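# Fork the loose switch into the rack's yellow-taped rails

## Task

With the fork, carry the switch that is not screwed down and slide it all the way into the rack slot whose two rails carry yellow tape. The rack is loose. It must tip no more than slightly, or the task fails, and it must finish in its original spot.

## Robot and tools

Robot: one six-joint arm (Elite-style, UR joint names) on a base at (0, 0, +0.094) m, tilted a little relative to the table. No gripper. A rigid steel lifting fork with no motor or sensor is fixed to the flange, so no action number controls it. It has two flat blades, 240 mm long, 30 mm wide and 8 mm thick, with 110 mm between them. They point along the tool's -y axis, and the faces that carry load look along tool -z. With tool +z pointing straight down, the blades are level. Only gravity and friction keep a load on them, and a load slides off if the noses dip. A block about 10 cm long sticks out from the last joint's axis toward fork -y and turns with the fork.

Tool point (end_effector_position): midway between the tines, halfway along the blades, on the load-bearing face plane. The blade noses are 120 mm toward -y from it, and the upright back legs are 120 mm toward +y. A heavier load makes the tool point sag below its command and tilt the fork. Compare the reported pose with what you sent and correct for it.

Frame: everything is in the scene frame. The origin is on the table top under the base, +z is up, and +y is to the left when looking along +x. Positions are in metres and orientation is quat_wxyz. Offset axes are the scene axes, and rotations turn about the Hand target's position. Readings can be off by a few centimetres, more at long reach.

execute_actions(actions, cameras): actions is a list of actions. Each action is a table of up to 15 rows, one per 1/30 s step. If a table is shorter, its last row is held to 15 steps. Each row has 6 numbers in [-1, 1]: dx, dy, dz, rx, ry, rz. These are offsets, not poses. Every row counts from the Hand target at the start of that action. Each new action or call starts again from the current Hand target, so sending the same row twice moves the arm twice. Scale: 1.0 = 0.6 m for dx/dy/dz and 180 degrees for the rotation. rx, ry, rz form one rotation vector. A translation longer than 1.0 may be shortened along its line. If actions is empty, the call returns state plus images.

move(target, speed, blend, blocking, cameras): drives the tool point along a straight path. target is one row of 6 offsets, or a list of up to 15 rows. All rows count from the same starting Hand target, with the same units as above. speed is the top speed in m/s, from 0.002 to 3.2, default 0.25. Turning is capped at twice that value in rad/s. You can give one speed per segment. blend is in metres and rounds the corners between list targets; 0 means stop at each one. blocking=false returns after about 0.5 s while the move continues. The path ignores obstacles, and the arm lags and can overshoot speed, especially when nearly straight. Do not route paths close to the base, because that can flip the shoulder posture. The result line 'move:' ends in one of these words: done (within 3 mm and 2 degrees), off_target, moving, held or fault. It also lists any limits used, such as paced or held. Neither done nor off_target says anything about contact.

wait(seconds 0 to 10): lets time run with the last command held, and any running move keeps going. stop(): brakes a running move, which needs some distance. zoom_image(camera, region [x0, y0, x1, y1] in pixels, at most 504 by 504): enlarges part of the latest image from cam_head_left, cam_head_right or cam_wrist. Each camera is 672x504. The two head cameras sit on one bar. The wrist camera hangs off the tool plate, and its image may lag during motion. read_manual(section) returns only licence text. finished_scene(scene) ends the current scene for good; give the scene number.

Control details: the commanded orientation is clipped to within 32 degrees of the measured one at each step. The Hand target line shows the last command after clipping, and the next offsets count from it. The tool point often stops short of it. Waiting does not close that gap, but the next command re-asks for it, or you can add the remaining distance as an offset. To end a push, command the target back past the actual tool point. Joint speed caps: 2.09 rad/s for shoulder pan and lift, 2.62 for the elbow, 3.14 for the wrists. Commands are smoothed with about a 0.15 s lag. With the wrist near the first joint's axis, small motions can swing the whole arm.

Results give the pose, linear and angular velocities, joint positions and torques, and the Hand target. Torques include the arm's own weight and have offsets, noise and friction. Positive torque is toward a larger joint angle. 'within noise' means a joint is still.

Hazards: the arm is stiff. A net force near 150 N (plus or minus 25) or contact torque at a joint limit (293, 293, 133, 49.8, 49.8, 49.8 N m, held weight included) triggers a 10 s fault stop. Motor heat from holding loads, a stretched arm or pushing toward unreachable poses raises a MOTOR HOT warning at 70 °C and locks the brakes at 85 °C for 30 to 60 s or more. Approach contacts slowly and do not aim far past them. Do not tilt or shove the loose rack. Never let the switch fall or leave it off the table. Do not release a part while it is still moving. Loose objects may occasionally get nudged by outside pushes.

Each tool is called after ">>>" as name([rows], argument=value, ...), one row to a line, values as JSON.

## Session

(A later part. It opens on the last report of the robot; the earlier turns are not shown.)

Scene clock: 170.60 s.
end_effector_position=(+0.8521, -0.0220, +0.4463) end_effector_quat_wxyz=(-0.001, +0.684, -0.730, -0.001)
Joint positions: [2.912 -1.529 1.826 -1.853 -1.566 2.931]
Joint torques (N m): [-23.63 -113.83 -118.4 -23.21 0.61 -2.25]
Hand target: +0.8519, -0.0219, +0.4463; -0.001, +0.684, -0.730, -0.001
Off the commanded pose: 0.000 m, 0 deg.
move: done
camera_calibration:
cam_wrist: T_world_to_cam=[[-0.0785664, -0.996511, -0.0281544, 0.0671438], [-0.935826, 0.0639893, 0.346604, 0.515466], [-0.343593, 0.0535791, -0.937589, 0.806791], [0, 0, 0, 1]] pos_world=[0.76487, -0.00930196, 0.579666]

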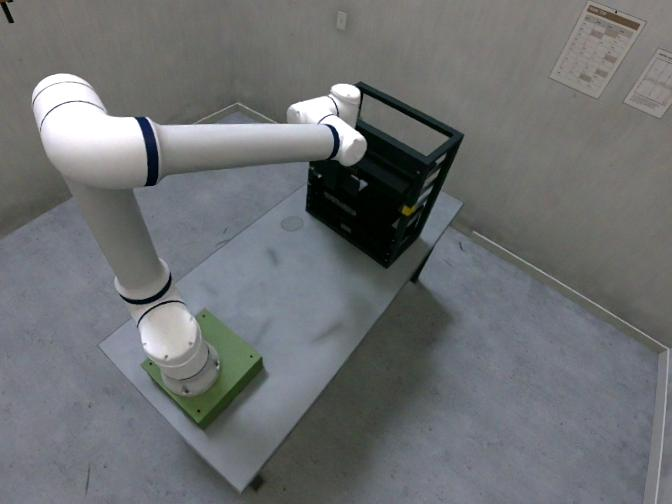

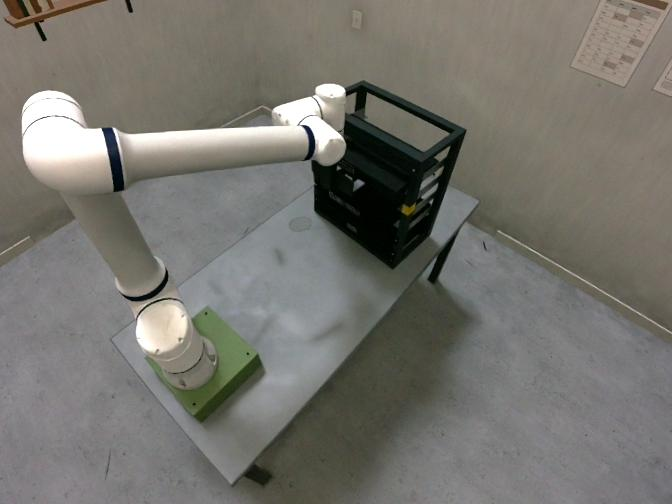

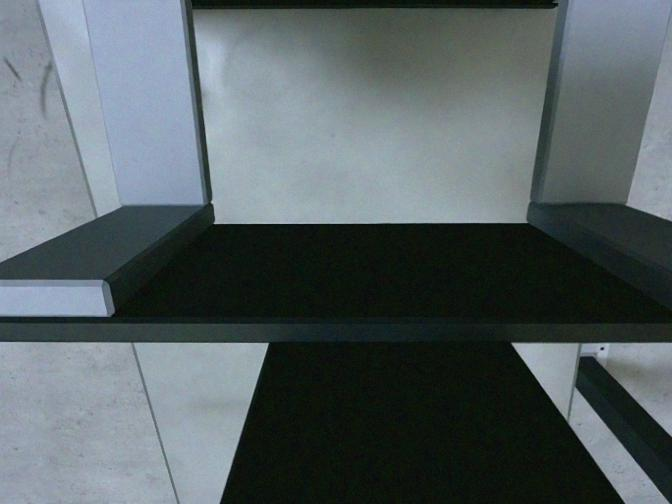

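>>> move([
  [0,0,-0.0222,0,0,0],
  [0.0965,-0.0063,-0.0222,0,0,0],
], speed=[0.03,0.06])

>>> move(target=[0,0,0.0232,0,0,0], speed=0.03, cameras=["all"])

>>> zoom_image(camera="cam_head_right", region=[300, 80, 480, 260])

Scene clock: 177.87 s.
end_effector_position=(+0.9096, -0.0257, +0.4330) end_effector_quat_wxyz=(-0.001, +0.684, -0.730, -0.001)
Joint positions: [2.928 -1.429 1.741 -1.868 -1.566 2.947]
Joint torques (N m): [8.92 -63.19 -98.6 -5.1 1.46 3.35]
Hand target: +0.9098, -0.0257, +0.4330; -0.001, +0.684, -0.730, -0.001
Off the commanded pose: 0.000 m, 0 deg.
move: done

Scene clock: 178.70 s.
end_effector_position=(+0.9098, -0.0257, +0.4466) end_effector_quat_wxyz=(-0.001, +0.684, -0.730, -0.001) end_effector_velocity=(-0.001, +0.000, +0.000) end_effector_angular_velocity=(+0.001, +0.004, -0.001)
Joint positions: [2.928 -1.435 1.723 -1.844 -1.566 2.948]
Joint velocities: [0 0 -0.001 0.006 0 0]
Joint torques (N m): [0.33 -125.12 -140.88 -16.03 0.96 -0.47]
Hand target: +0.9098, -0.0257, +0.4469; -0.001, +0.684, -0.730, -0.001
Off the commanded pose: 0.000 m, 0 deg.
move: done
camera_calibration:
cam_wrist: T_world_to_cam=[[-0.0786007, -0.996506, -0.0282495, 0.0680817], [-0.935813, 0.0639867, 0.346642, 0.569563], [-0.343623, 0.0536825, -0.937572, 0.827111], [0, 0, 0, 1]] pos_world=[0.82257, -0.0130021, 0.579966]

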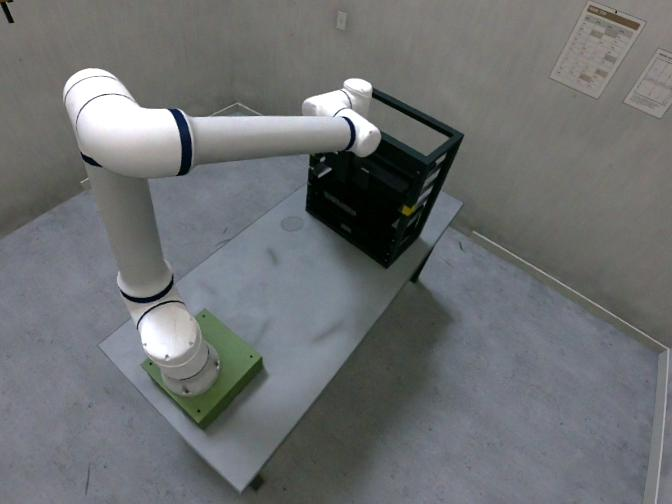

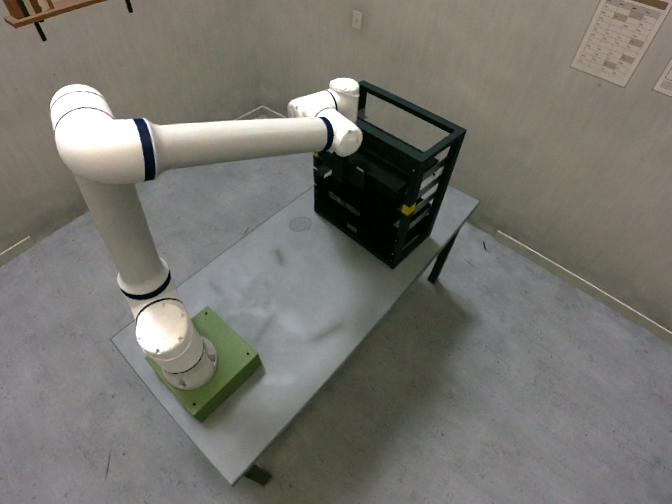

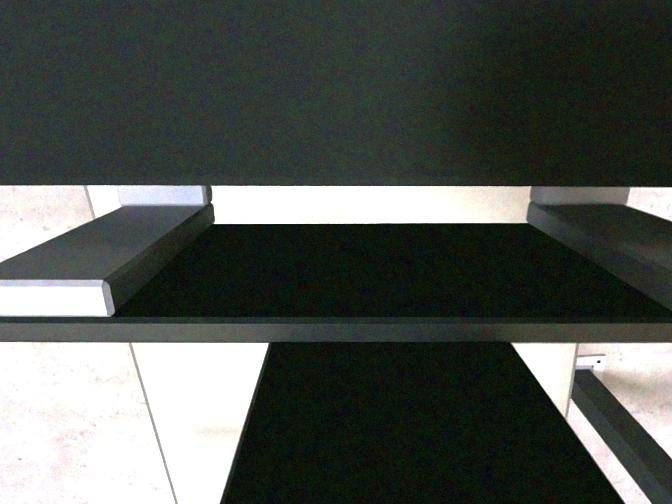

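Scaled by 2.800.

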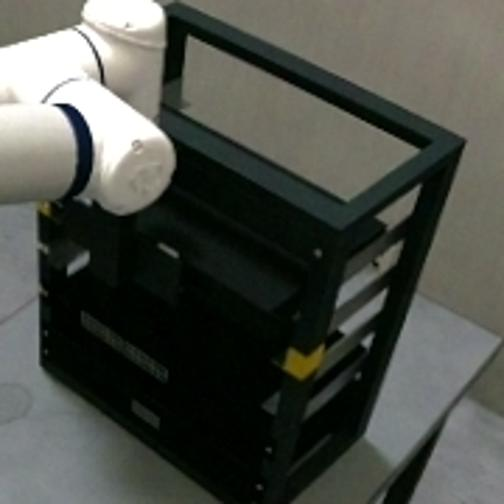

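>>> move(target=[-0.25,0.0161,0,0,0,0], speed=0.08, cameras=["all"])

>>> zoom_image(camera="cam_head_right", region=[260, 80, 480, 260])

>>> zoom_image(camera="cam_head_left", region=[260, 80, 480, 260])

Scene clock: 186.87 s.
end_effector_position=(+0.7600, -0.0161, +0.4469) end_effector_quat_wxyz=(-0.001, +0.684, -0.730, -0.001)
Joint positions: [2.879 -1.688 1.975 -1.842 -1.567 2.899]
Joint torques (N m): [-22.68 -91.86 -115.58 -16.03 1.16 -2.34]
Hand target: +0.7598, -0.0161, +0.4469; -0.001, +0.684, -0.730, -0.001
Off the commanded pose: 0.000 m, 0 deg.
move: done
camera_calibration:
cam_wrist: T_world_to_cam=[[-0.0785664, -0.996511, -0.0281544, 0.0658041], [-0.935826, 0.0639893, 0.346604, 0.428691], [-0.343593, 0.0535791, -0.937589, 0.775392], [0, 0, 0, 1]] pos_world=[0.67277, -0.00340196, 0.580266]

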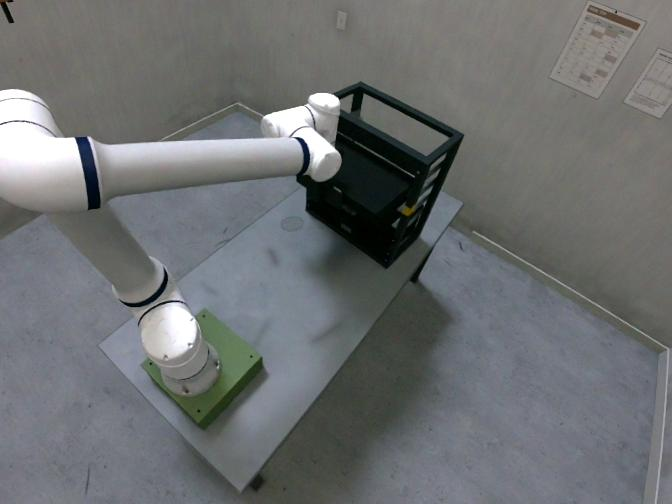

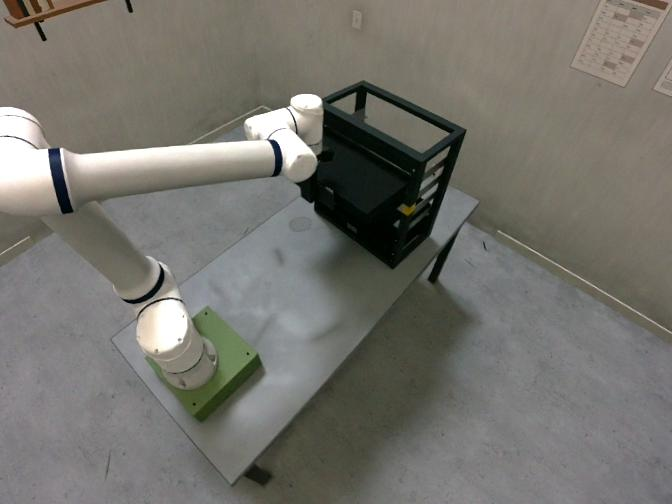

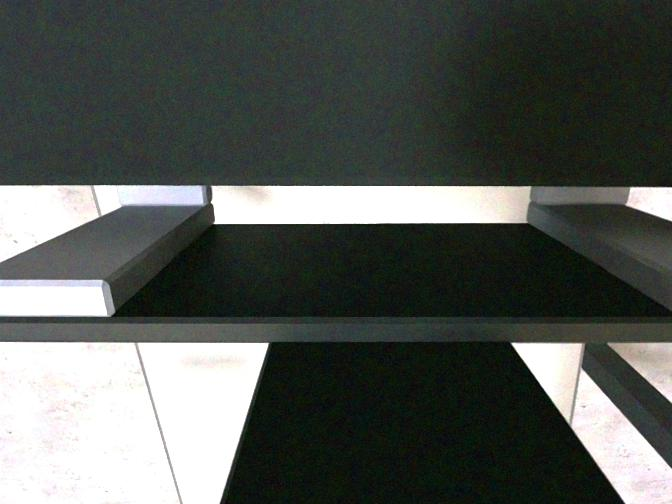

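Scaled by 2.291.

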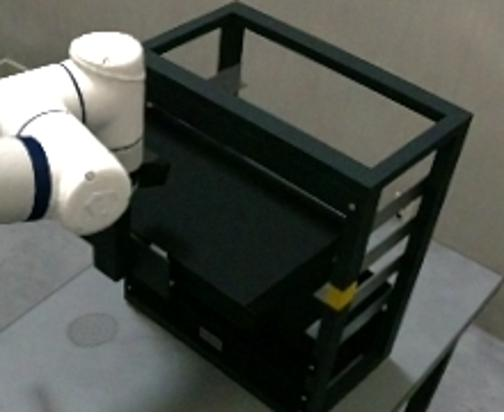

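Scaled by 2.291.

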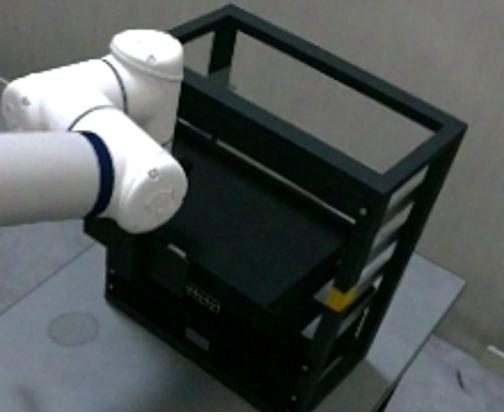

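>>> move(target=[-0.13,0.0084,0,0,0,0], speed=0.08, cameras=["all"])

>>> zoom_image(camera="cam_head_right", region=[260, 80, 480, 260])

>>> zoom_image(camera="cam_head_left", region=[260, 80, 480, 260])

Scene clock: 191.80 s.
end_effector_position=(+0.6820, -0.0110, +0.4469) end_effector_quat_wxyz=(-0.001, +0.684, -0.730, -0.001)
Joint positions: [2.843 -1.832 2.086 -1.81 -1.567 2.862]
Joint torques (N m): [-21.88 -74.77 -115.03 -16.12 0.44 -2.05]
Hand target: +0.6818, -0.0110, +0.4469; -0.001, +0.684, -0.730, -0.001
Off the commanded pose: 0.000 m, 0 deg.
move: done
camera_calibration:
cam_wrist: T_world_to_cam=[[-0.0785664, -0.996511, -0.0281544, 0.0646585], [-0.935826, 0.0639893, 0.346604, 0.355377], [-0.343593, 0.0535791, -0.937589, 0.748324], [0, 0, 0, 1]] pos_world=[0.59477, 0.00159804, 0.580266]

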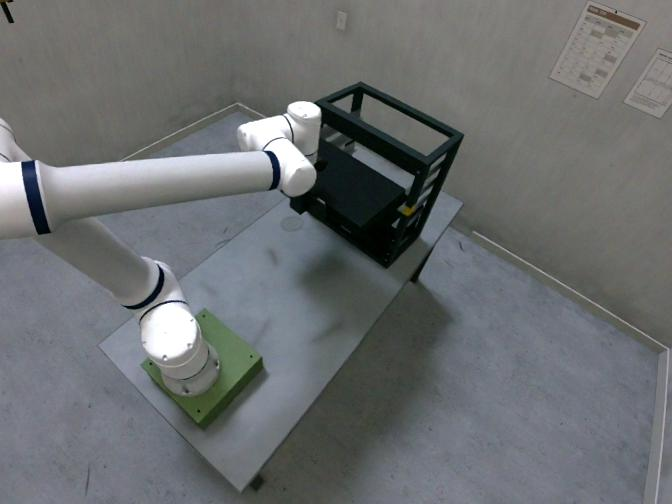

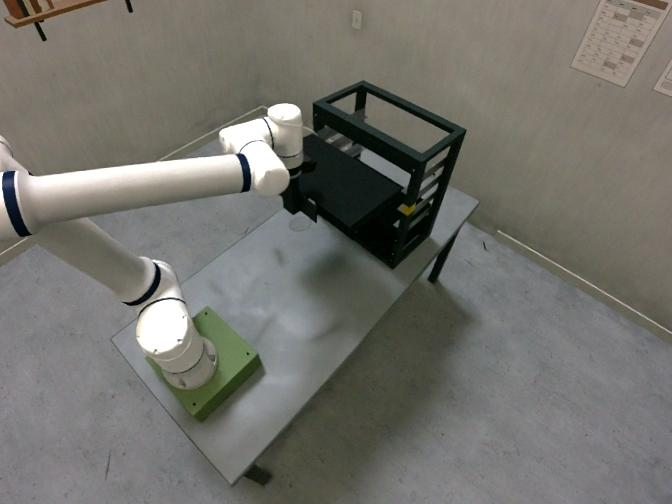

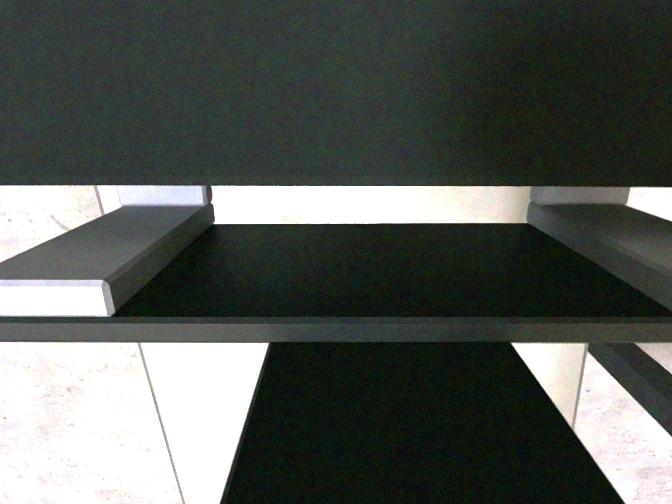

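Scaled by 2.291.

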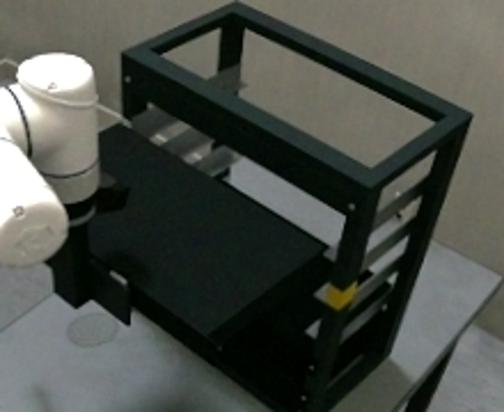

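Scaled by 2.291.

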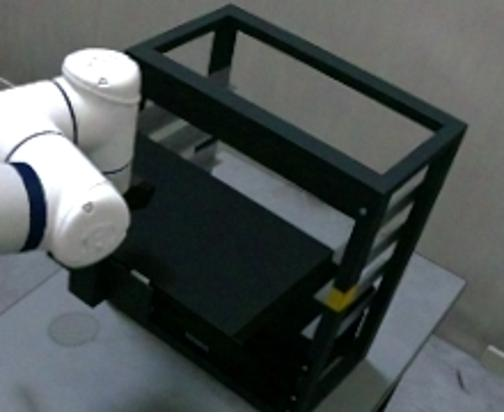

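>>> move([
  [-0.1,0.0065,0,0,0,0],
  [-0.1,0.0065,-0.1500,0,0,0],
], speed=[0.1,0.1], cameras=["all"])

>>> zoom_image(camera="cam_head_right", region=[260, 80, 480, 280])

>>> zoom_image(camera="cam_head_left", region=[260, 80, 480, 280])

Scene clock: 198.00 s.
end_effector_position=(+0.6218, -0.0072, +0.3571) end_effector_quat_wxyz=(-0.001, +0.684, -0.730, -0.001)
Joint positions: [2.806 -1.899 2.296 -1.953 -1.568 2.825]
Joint torques (N m): [9.74 -32.99 -111.38 -20.68 3.33 3.36]
Hand target: +0.6218, -0.0071, +0.3569; -0.001, +0.684, -0.730, -0.001
Off the commanded pose: 0.000 m, 0 deg.
move: done
camera_calibration:
cam_wrist: T_world_to_cam=[[-0.0785929, -0.996506, -0.0282507, 0.0613481], [-0.935825, 0.0639808, 0.34661, 0.329912], [-0.343592, 0.0536788, -0.937584, 0.643231], [0, 0, 0, 1]] pos_world=[0.53457, 0.00549789, 0.490466]

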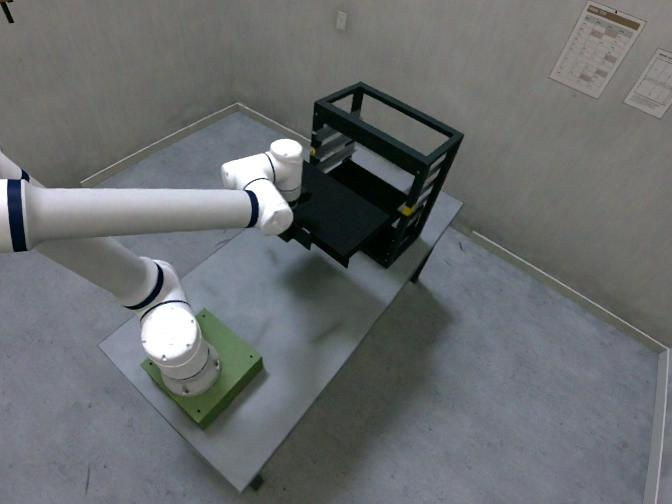

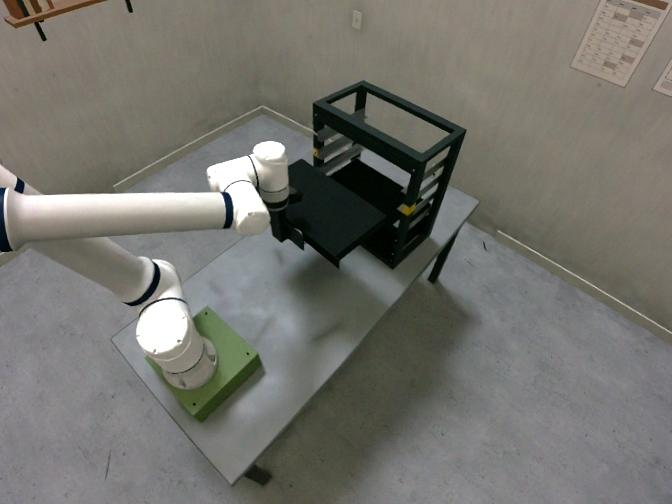

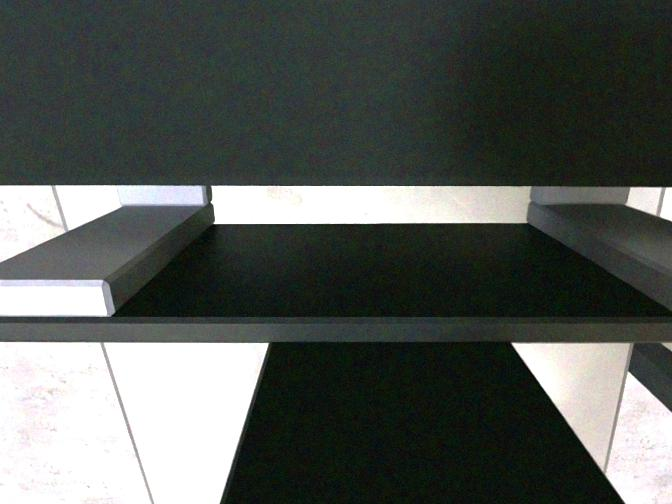

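Scaled by 2.291.

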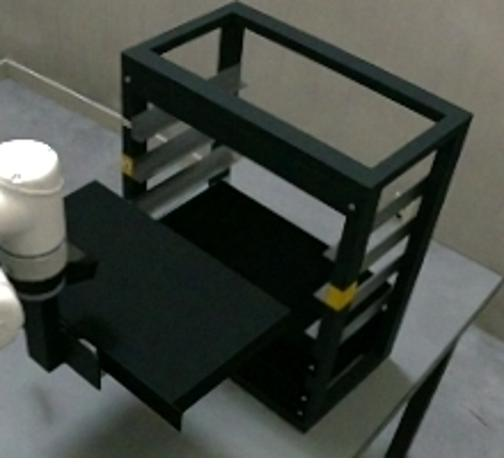

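Scaled by 2.291.

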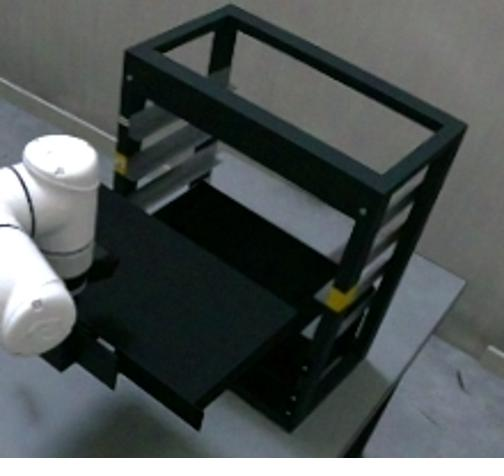

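>>> move(target=[0.27,-0.0174,0,0,0,0], speed=0.07, cameras=["all"])

>>> zoom_image(camera="cam_head_right", region=[260, 80, 480, 280])

>>> zoom_image(camera="cam_head_left", region=[260, 80, 480, 280])

Scene clock: 214.97 s.
end_effector_position=(+0.7586, -0.0153, +0.3523) end_effector_quat_wxyz=(+0.002, +0.683, -0.730, -0.005)
Joint positions: [2.881 -1.626 2.092 -2.012 -1.567 2.901]
Joint torques (N m): [-5.84 -51.58 -83.98 -8.31 0.23 0.5]
Hand target: +0.7586, -0.0153, +0.3523; +0.002, +0.683, -0.730, -0.005 (not the last commanded pose)
Off the commanded pose: 0.026 m, 1 deg.
FORCE FAULT: contact force on the arm reached its limit, and the arm stopped for 10 seconds. The contact can be on any part of the arm, not only on its tool. That time counts as 20 of the actions that you can send in this scene. The arm's remaining commands of this call were not run. The arm's target is now where it stood when the stop ended, not its last command. The arm accepts commands again.
move: fault
camera_calibration:
cam_wrist: T_world_to_cam=[[-0.0796704, -0.996371, -0.0299675, 0.0652669], [-0.932427, 0.0638601, 0.355671, 0.454301], [-0.352466, 0.0562789, -0.934131, 0.691633], [0, 0, 0, 1]] pos_world=[0.67258, -0.00290601, 0.48645]

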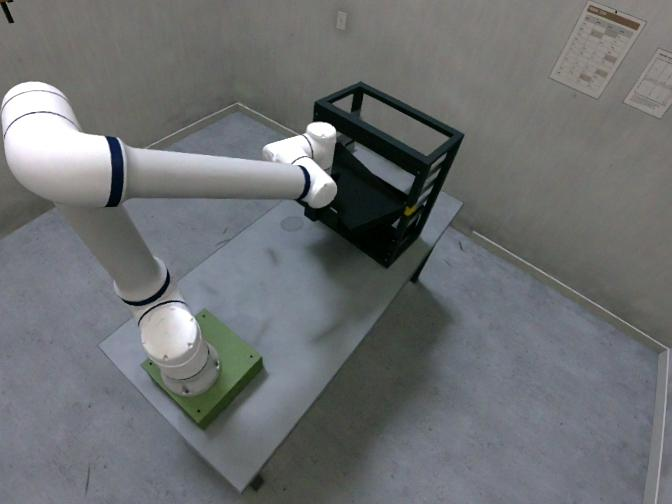

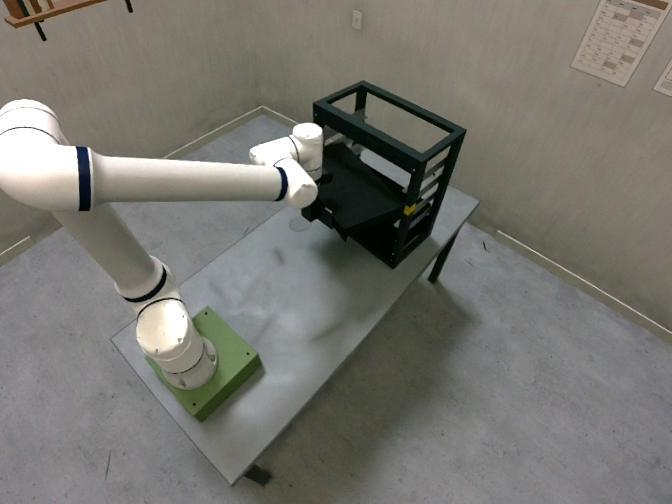

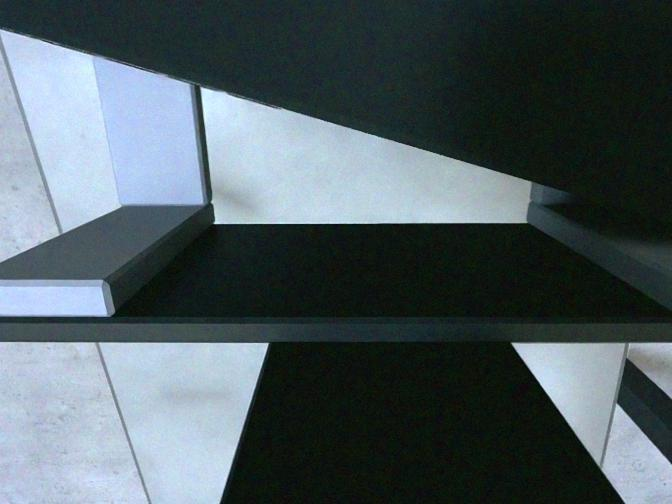

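Scaled by 2.291.

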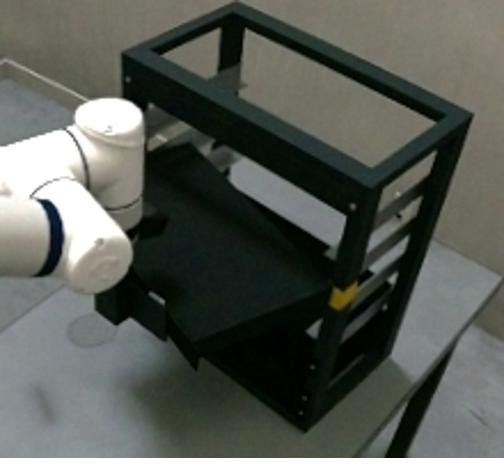

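Scaled by 2.291.

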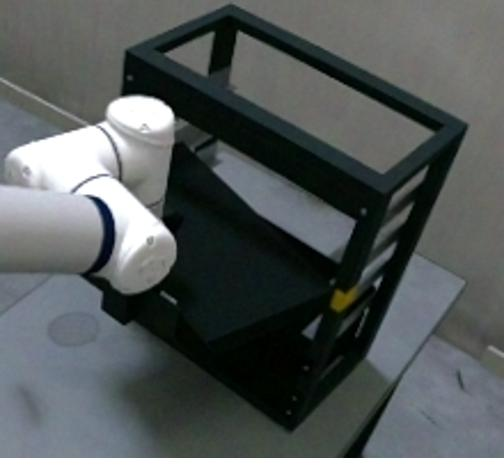

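>>> move([
  [-0.06,0.0039,0.004,0,0,0],
  [-0.22,0.0142,0.008,-0.0005,-0.0031,0.0004],
], speed=[0.04,0.08], cameras=["all"])

>>> zoom_image(camera="cam_head_right", region=[260, 80, 460, 280])

>>> zoom_image(camera="cam_head_left", region=[260, 80, 460, 280])

Scene clock: 225.50 s.
end_effector_position=(+0.6267, -0.0067, +0.3571) end_effector_quat_wxyz=(-0.001, +0.684, -0.730, -0.001)
Joint positions: [2.81 -1.889 2.289 -1.956 -1.567 2.829]
Joint torques (N m): [-21.7 -66.49 -112.67 -17.02 5.09 -2.22]
Hand target: +0.6266, -0.0067, +0.3571; -0.001, +0.684, -0.730, -0.001
Off the commanded pose: 0.000 m, 0 deg.
move: done
camera_calibration:
cam_wrist: T_world_to_cam=[[-0.0780778, -0.99652, -0.0291912, 0.0621153], [-0.935933, 0.0631818, 0.346463, 0.334622], [-0.343413, 0.054372, -0.937609, 0.644815], [0, 0, 0, 1]] pos_world=[0.539471, 0.00569721, 0.490463]

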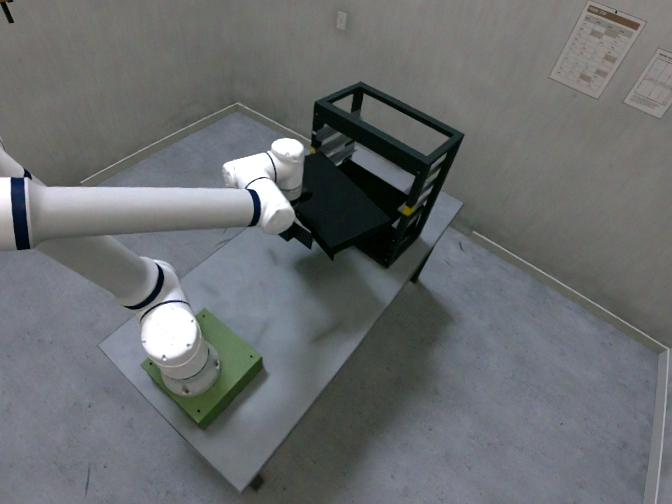

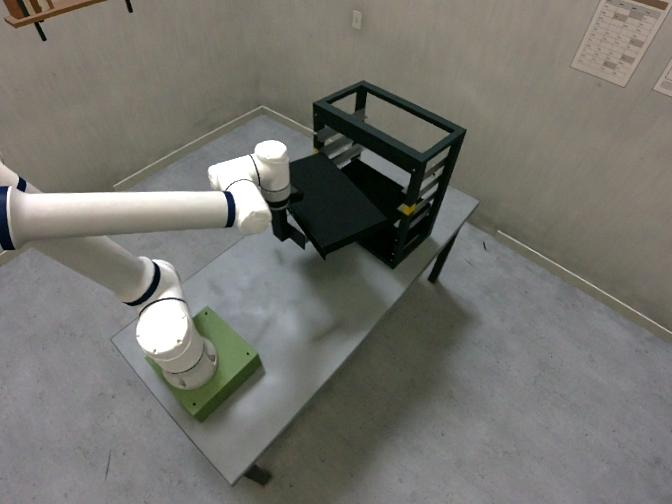

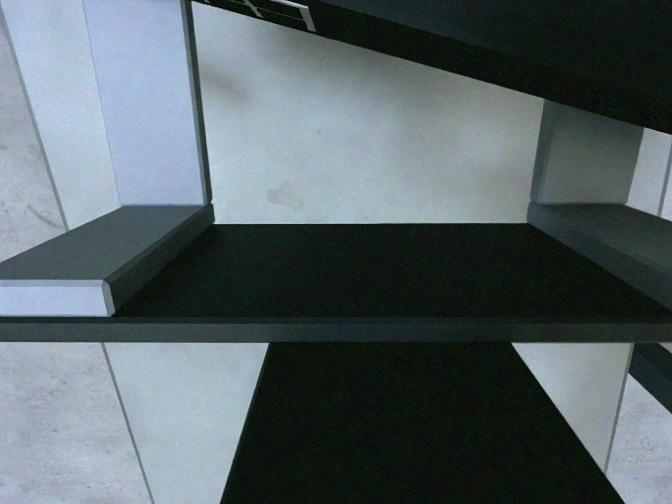

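Scaled by 2.520.

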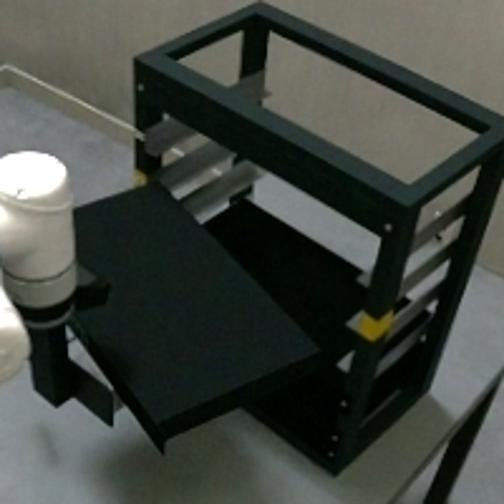

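Scaled by 2.520.

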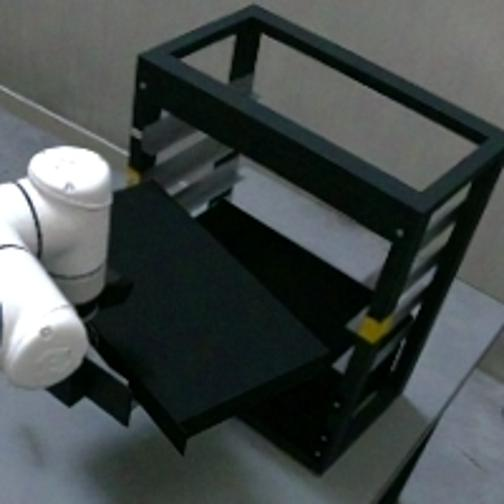

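>>> move(target=[-0.02,-0.0295,0,0,0,0.0772], speed=0.1, cameras=["all"])

>>> zoom_image(camera="cam_head_right", region=[280, 100, 440, 280])

>>> zoom_image(camera="cam_head_left", region=[280, 100, 440, 280])

Scene clock: 258.67 s.
end_effector_position=(+0.6146, -0.0244, +0.3571) end_effector_quat_wxyz=(-0.001, +0.767, -0.642, -0.001)
Joint positions: [2.692 -1.903 2.299 -1.95 -1.569 2.469]
Joint torques (N m): [-23.61 -41.83 -110.36 -18.62 7.81 -2.47]
Hand target: +0.6146, -0.0244, +0.3571; -0.001, +0.767, -0.642, -0.001
Off the commanded pose: 0.000 m, 0 deg.
move: done
camera_calibration:
cam_wrist: T_world_to_cam=[[0.163234, -0.986156, -0.0291649, -0.104434], [-0.923768, -0.163153, 0.34646, 0.311384], [-0.346422, -0.0296123, -0.937611, 0.641408], [0, 0, 0, 1]] pos_world=[0.526891, -0.0331909, 0.490463]

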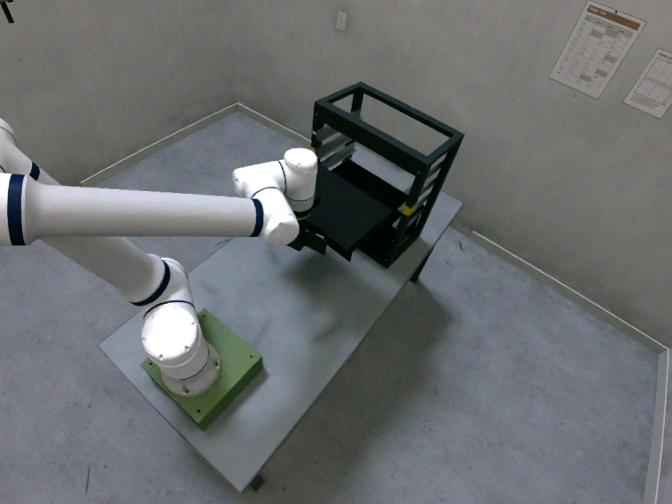

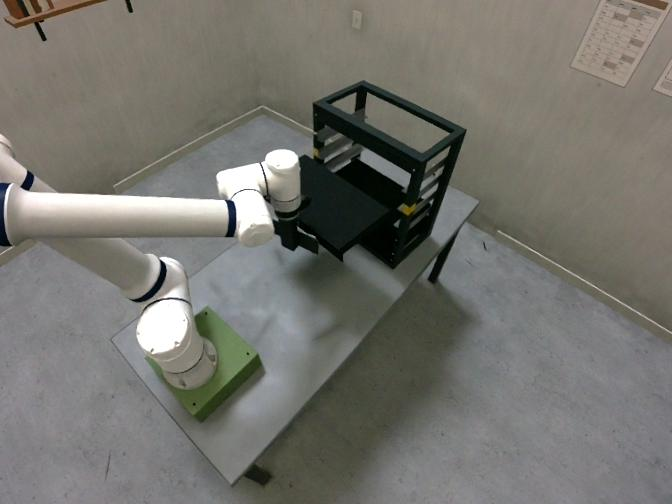

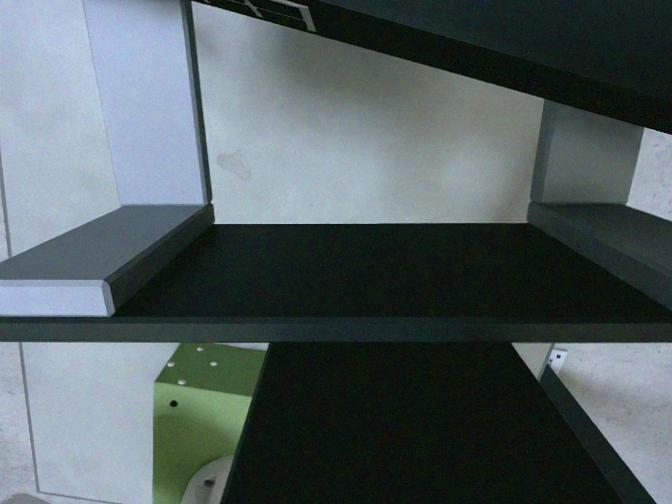

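Scaled by 2.800.

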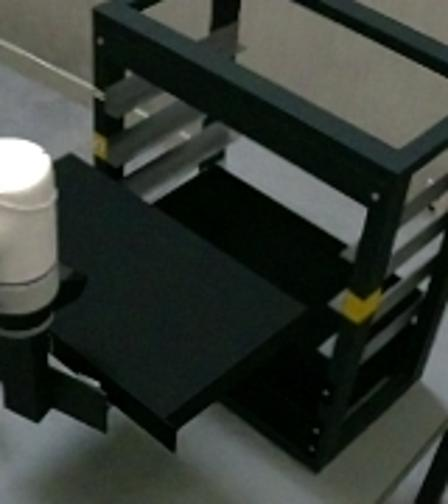

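Scaled by 2.800.

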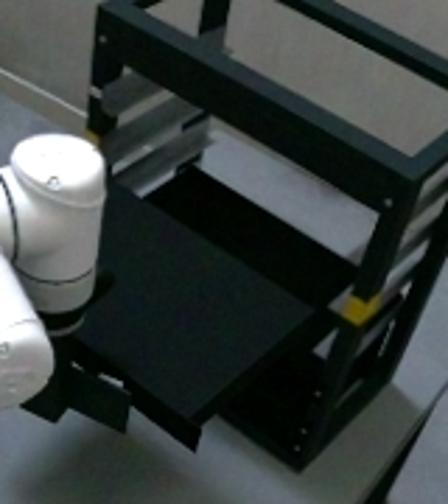

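>>> zoom_image(camera="cam_head_right", region=[370, 170, 430, 230])

>>> zoom_image(camera="cam_head_left", region=[370, 170, 430, 230])

>>> zoom_image(camera="cam_head_right", region=[290, 130, 350, 190])

>>> zoom_image(camera="cam_head_left", region=[300, 130, 360, 190])

Scaled by 8.400.

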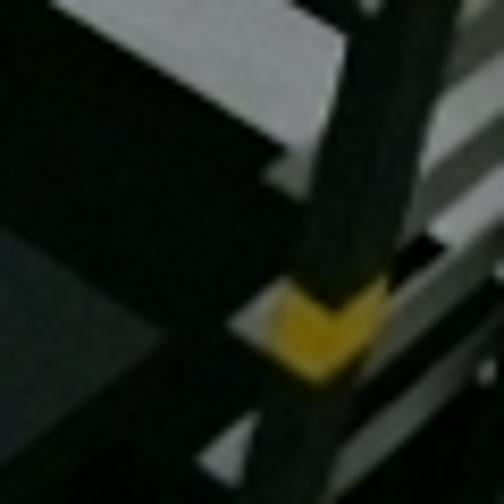

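Scaled by 8.400.

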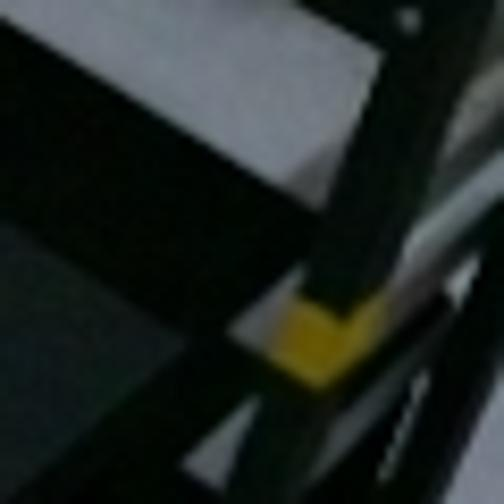

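Scaled by 8.400.

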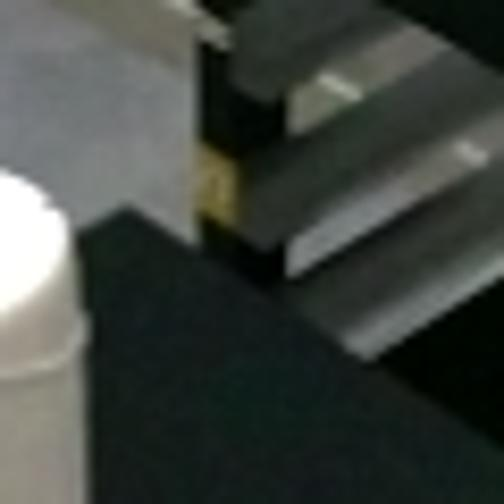

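Scaled by 8.400.

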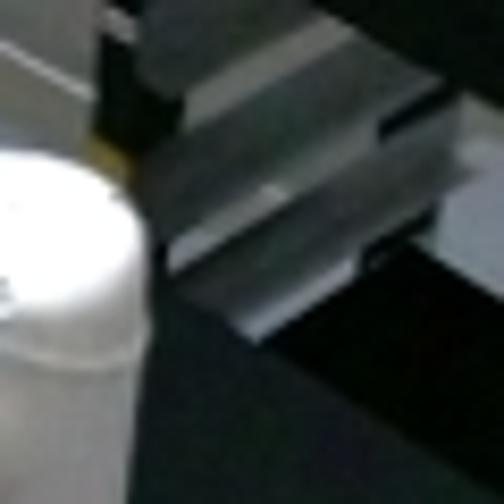

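>>> move([
  [0,-0.0092,0,0,0,0],
  [0.0917,-0.0143,0,0,0,0],
], speed=0.08, blend=[0.01,0], cameras=["all"])

>>> zoom_image(camera="cam_head_right", region=[370, 170, 430, 230])

>>> zoom_image(camera="cam_head_left", region=[370, 170, 430, 230])

>>> zoom_image(camera="cam_head_right", region=[290, 120, 350, 180])

>>> zoom_image(camera="cam_head_left", region=[300, 120, 360, 180])

Scene clock: 279.67 s.
end_effector_position=(+0.6694, -0.0330, +0.3571) end_effector_quat_wxyz=(-0.001, +0.767, -0.642, -0.001)
Joint positions: [2.729 -1.788 2.222 -1.989 -1.568 2.505]
Joint torques (N m): [9.08 -45.79 -132.72 -20.88 5.04 3.32]
Hand target: +0.6696, -0.0330, +0.3571; -0.001, +0.767, -0.642, -0.001
Off the commanded pose: 0.000 m, 0 deg.
move: done; blend cut to 0.0028 m at target 1
camera_calibration:
cam_wrist: T_world_to_cam=[[0.163509, -0.986108, -0.0292649, -0.121969], [-0.923718, -0.163446, 0.346455, 0.360565], [-0.346425, -0.0296162, -0.93761, 0.660138], [0, 0, 0, 1]] pos_world=[0.581692, -0.0417906, 0.490463]

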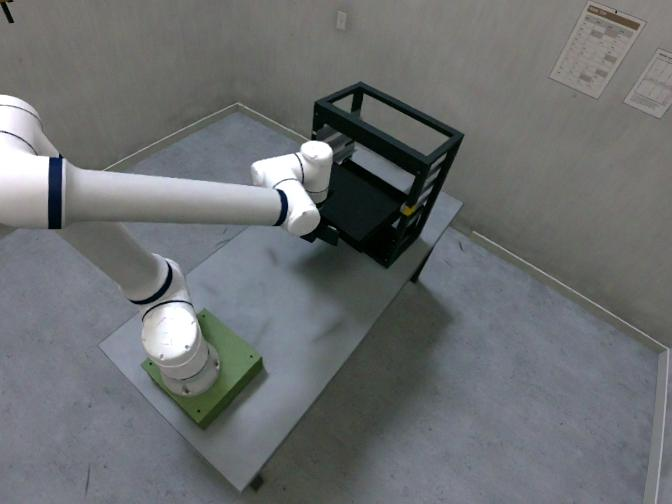

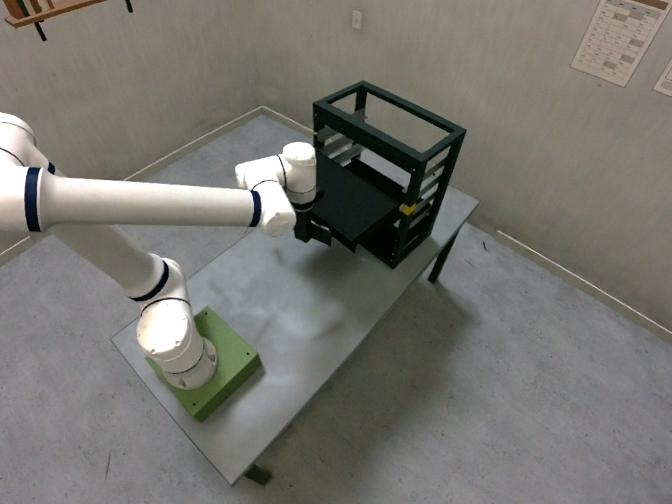

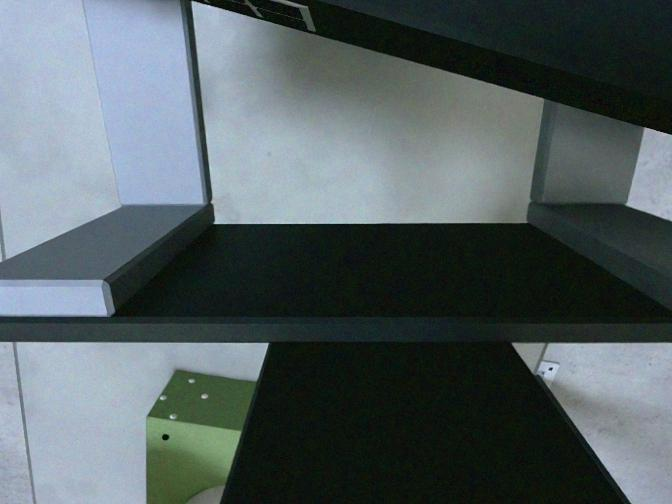

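Scaled by 8.400.

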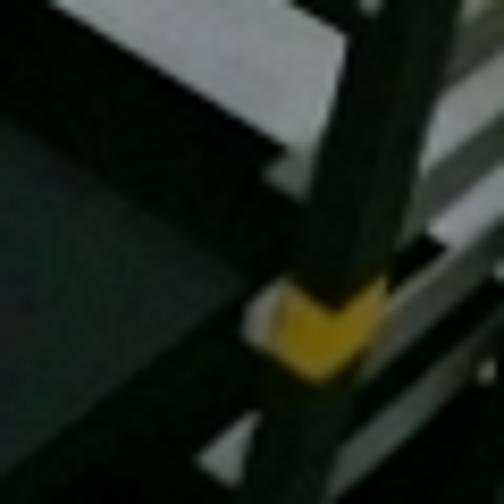

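Scaled by 8.400.

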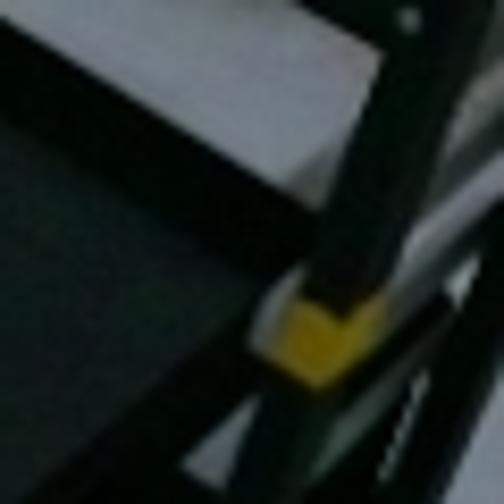

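Scaled by 8.400.

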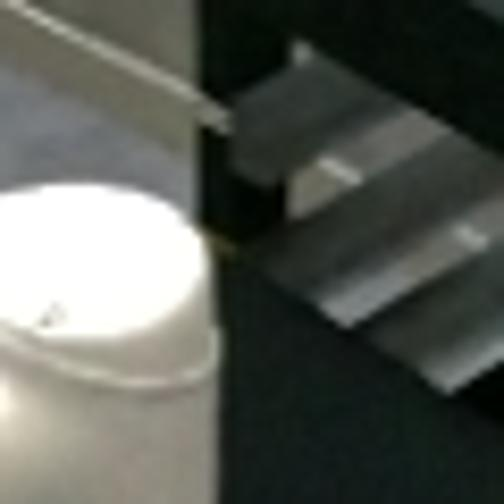

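Scaled by 8.400.

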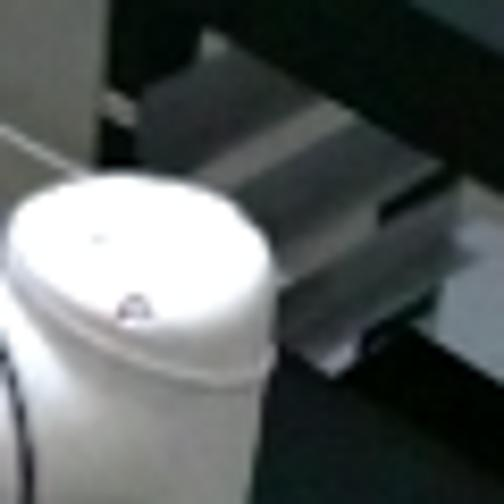

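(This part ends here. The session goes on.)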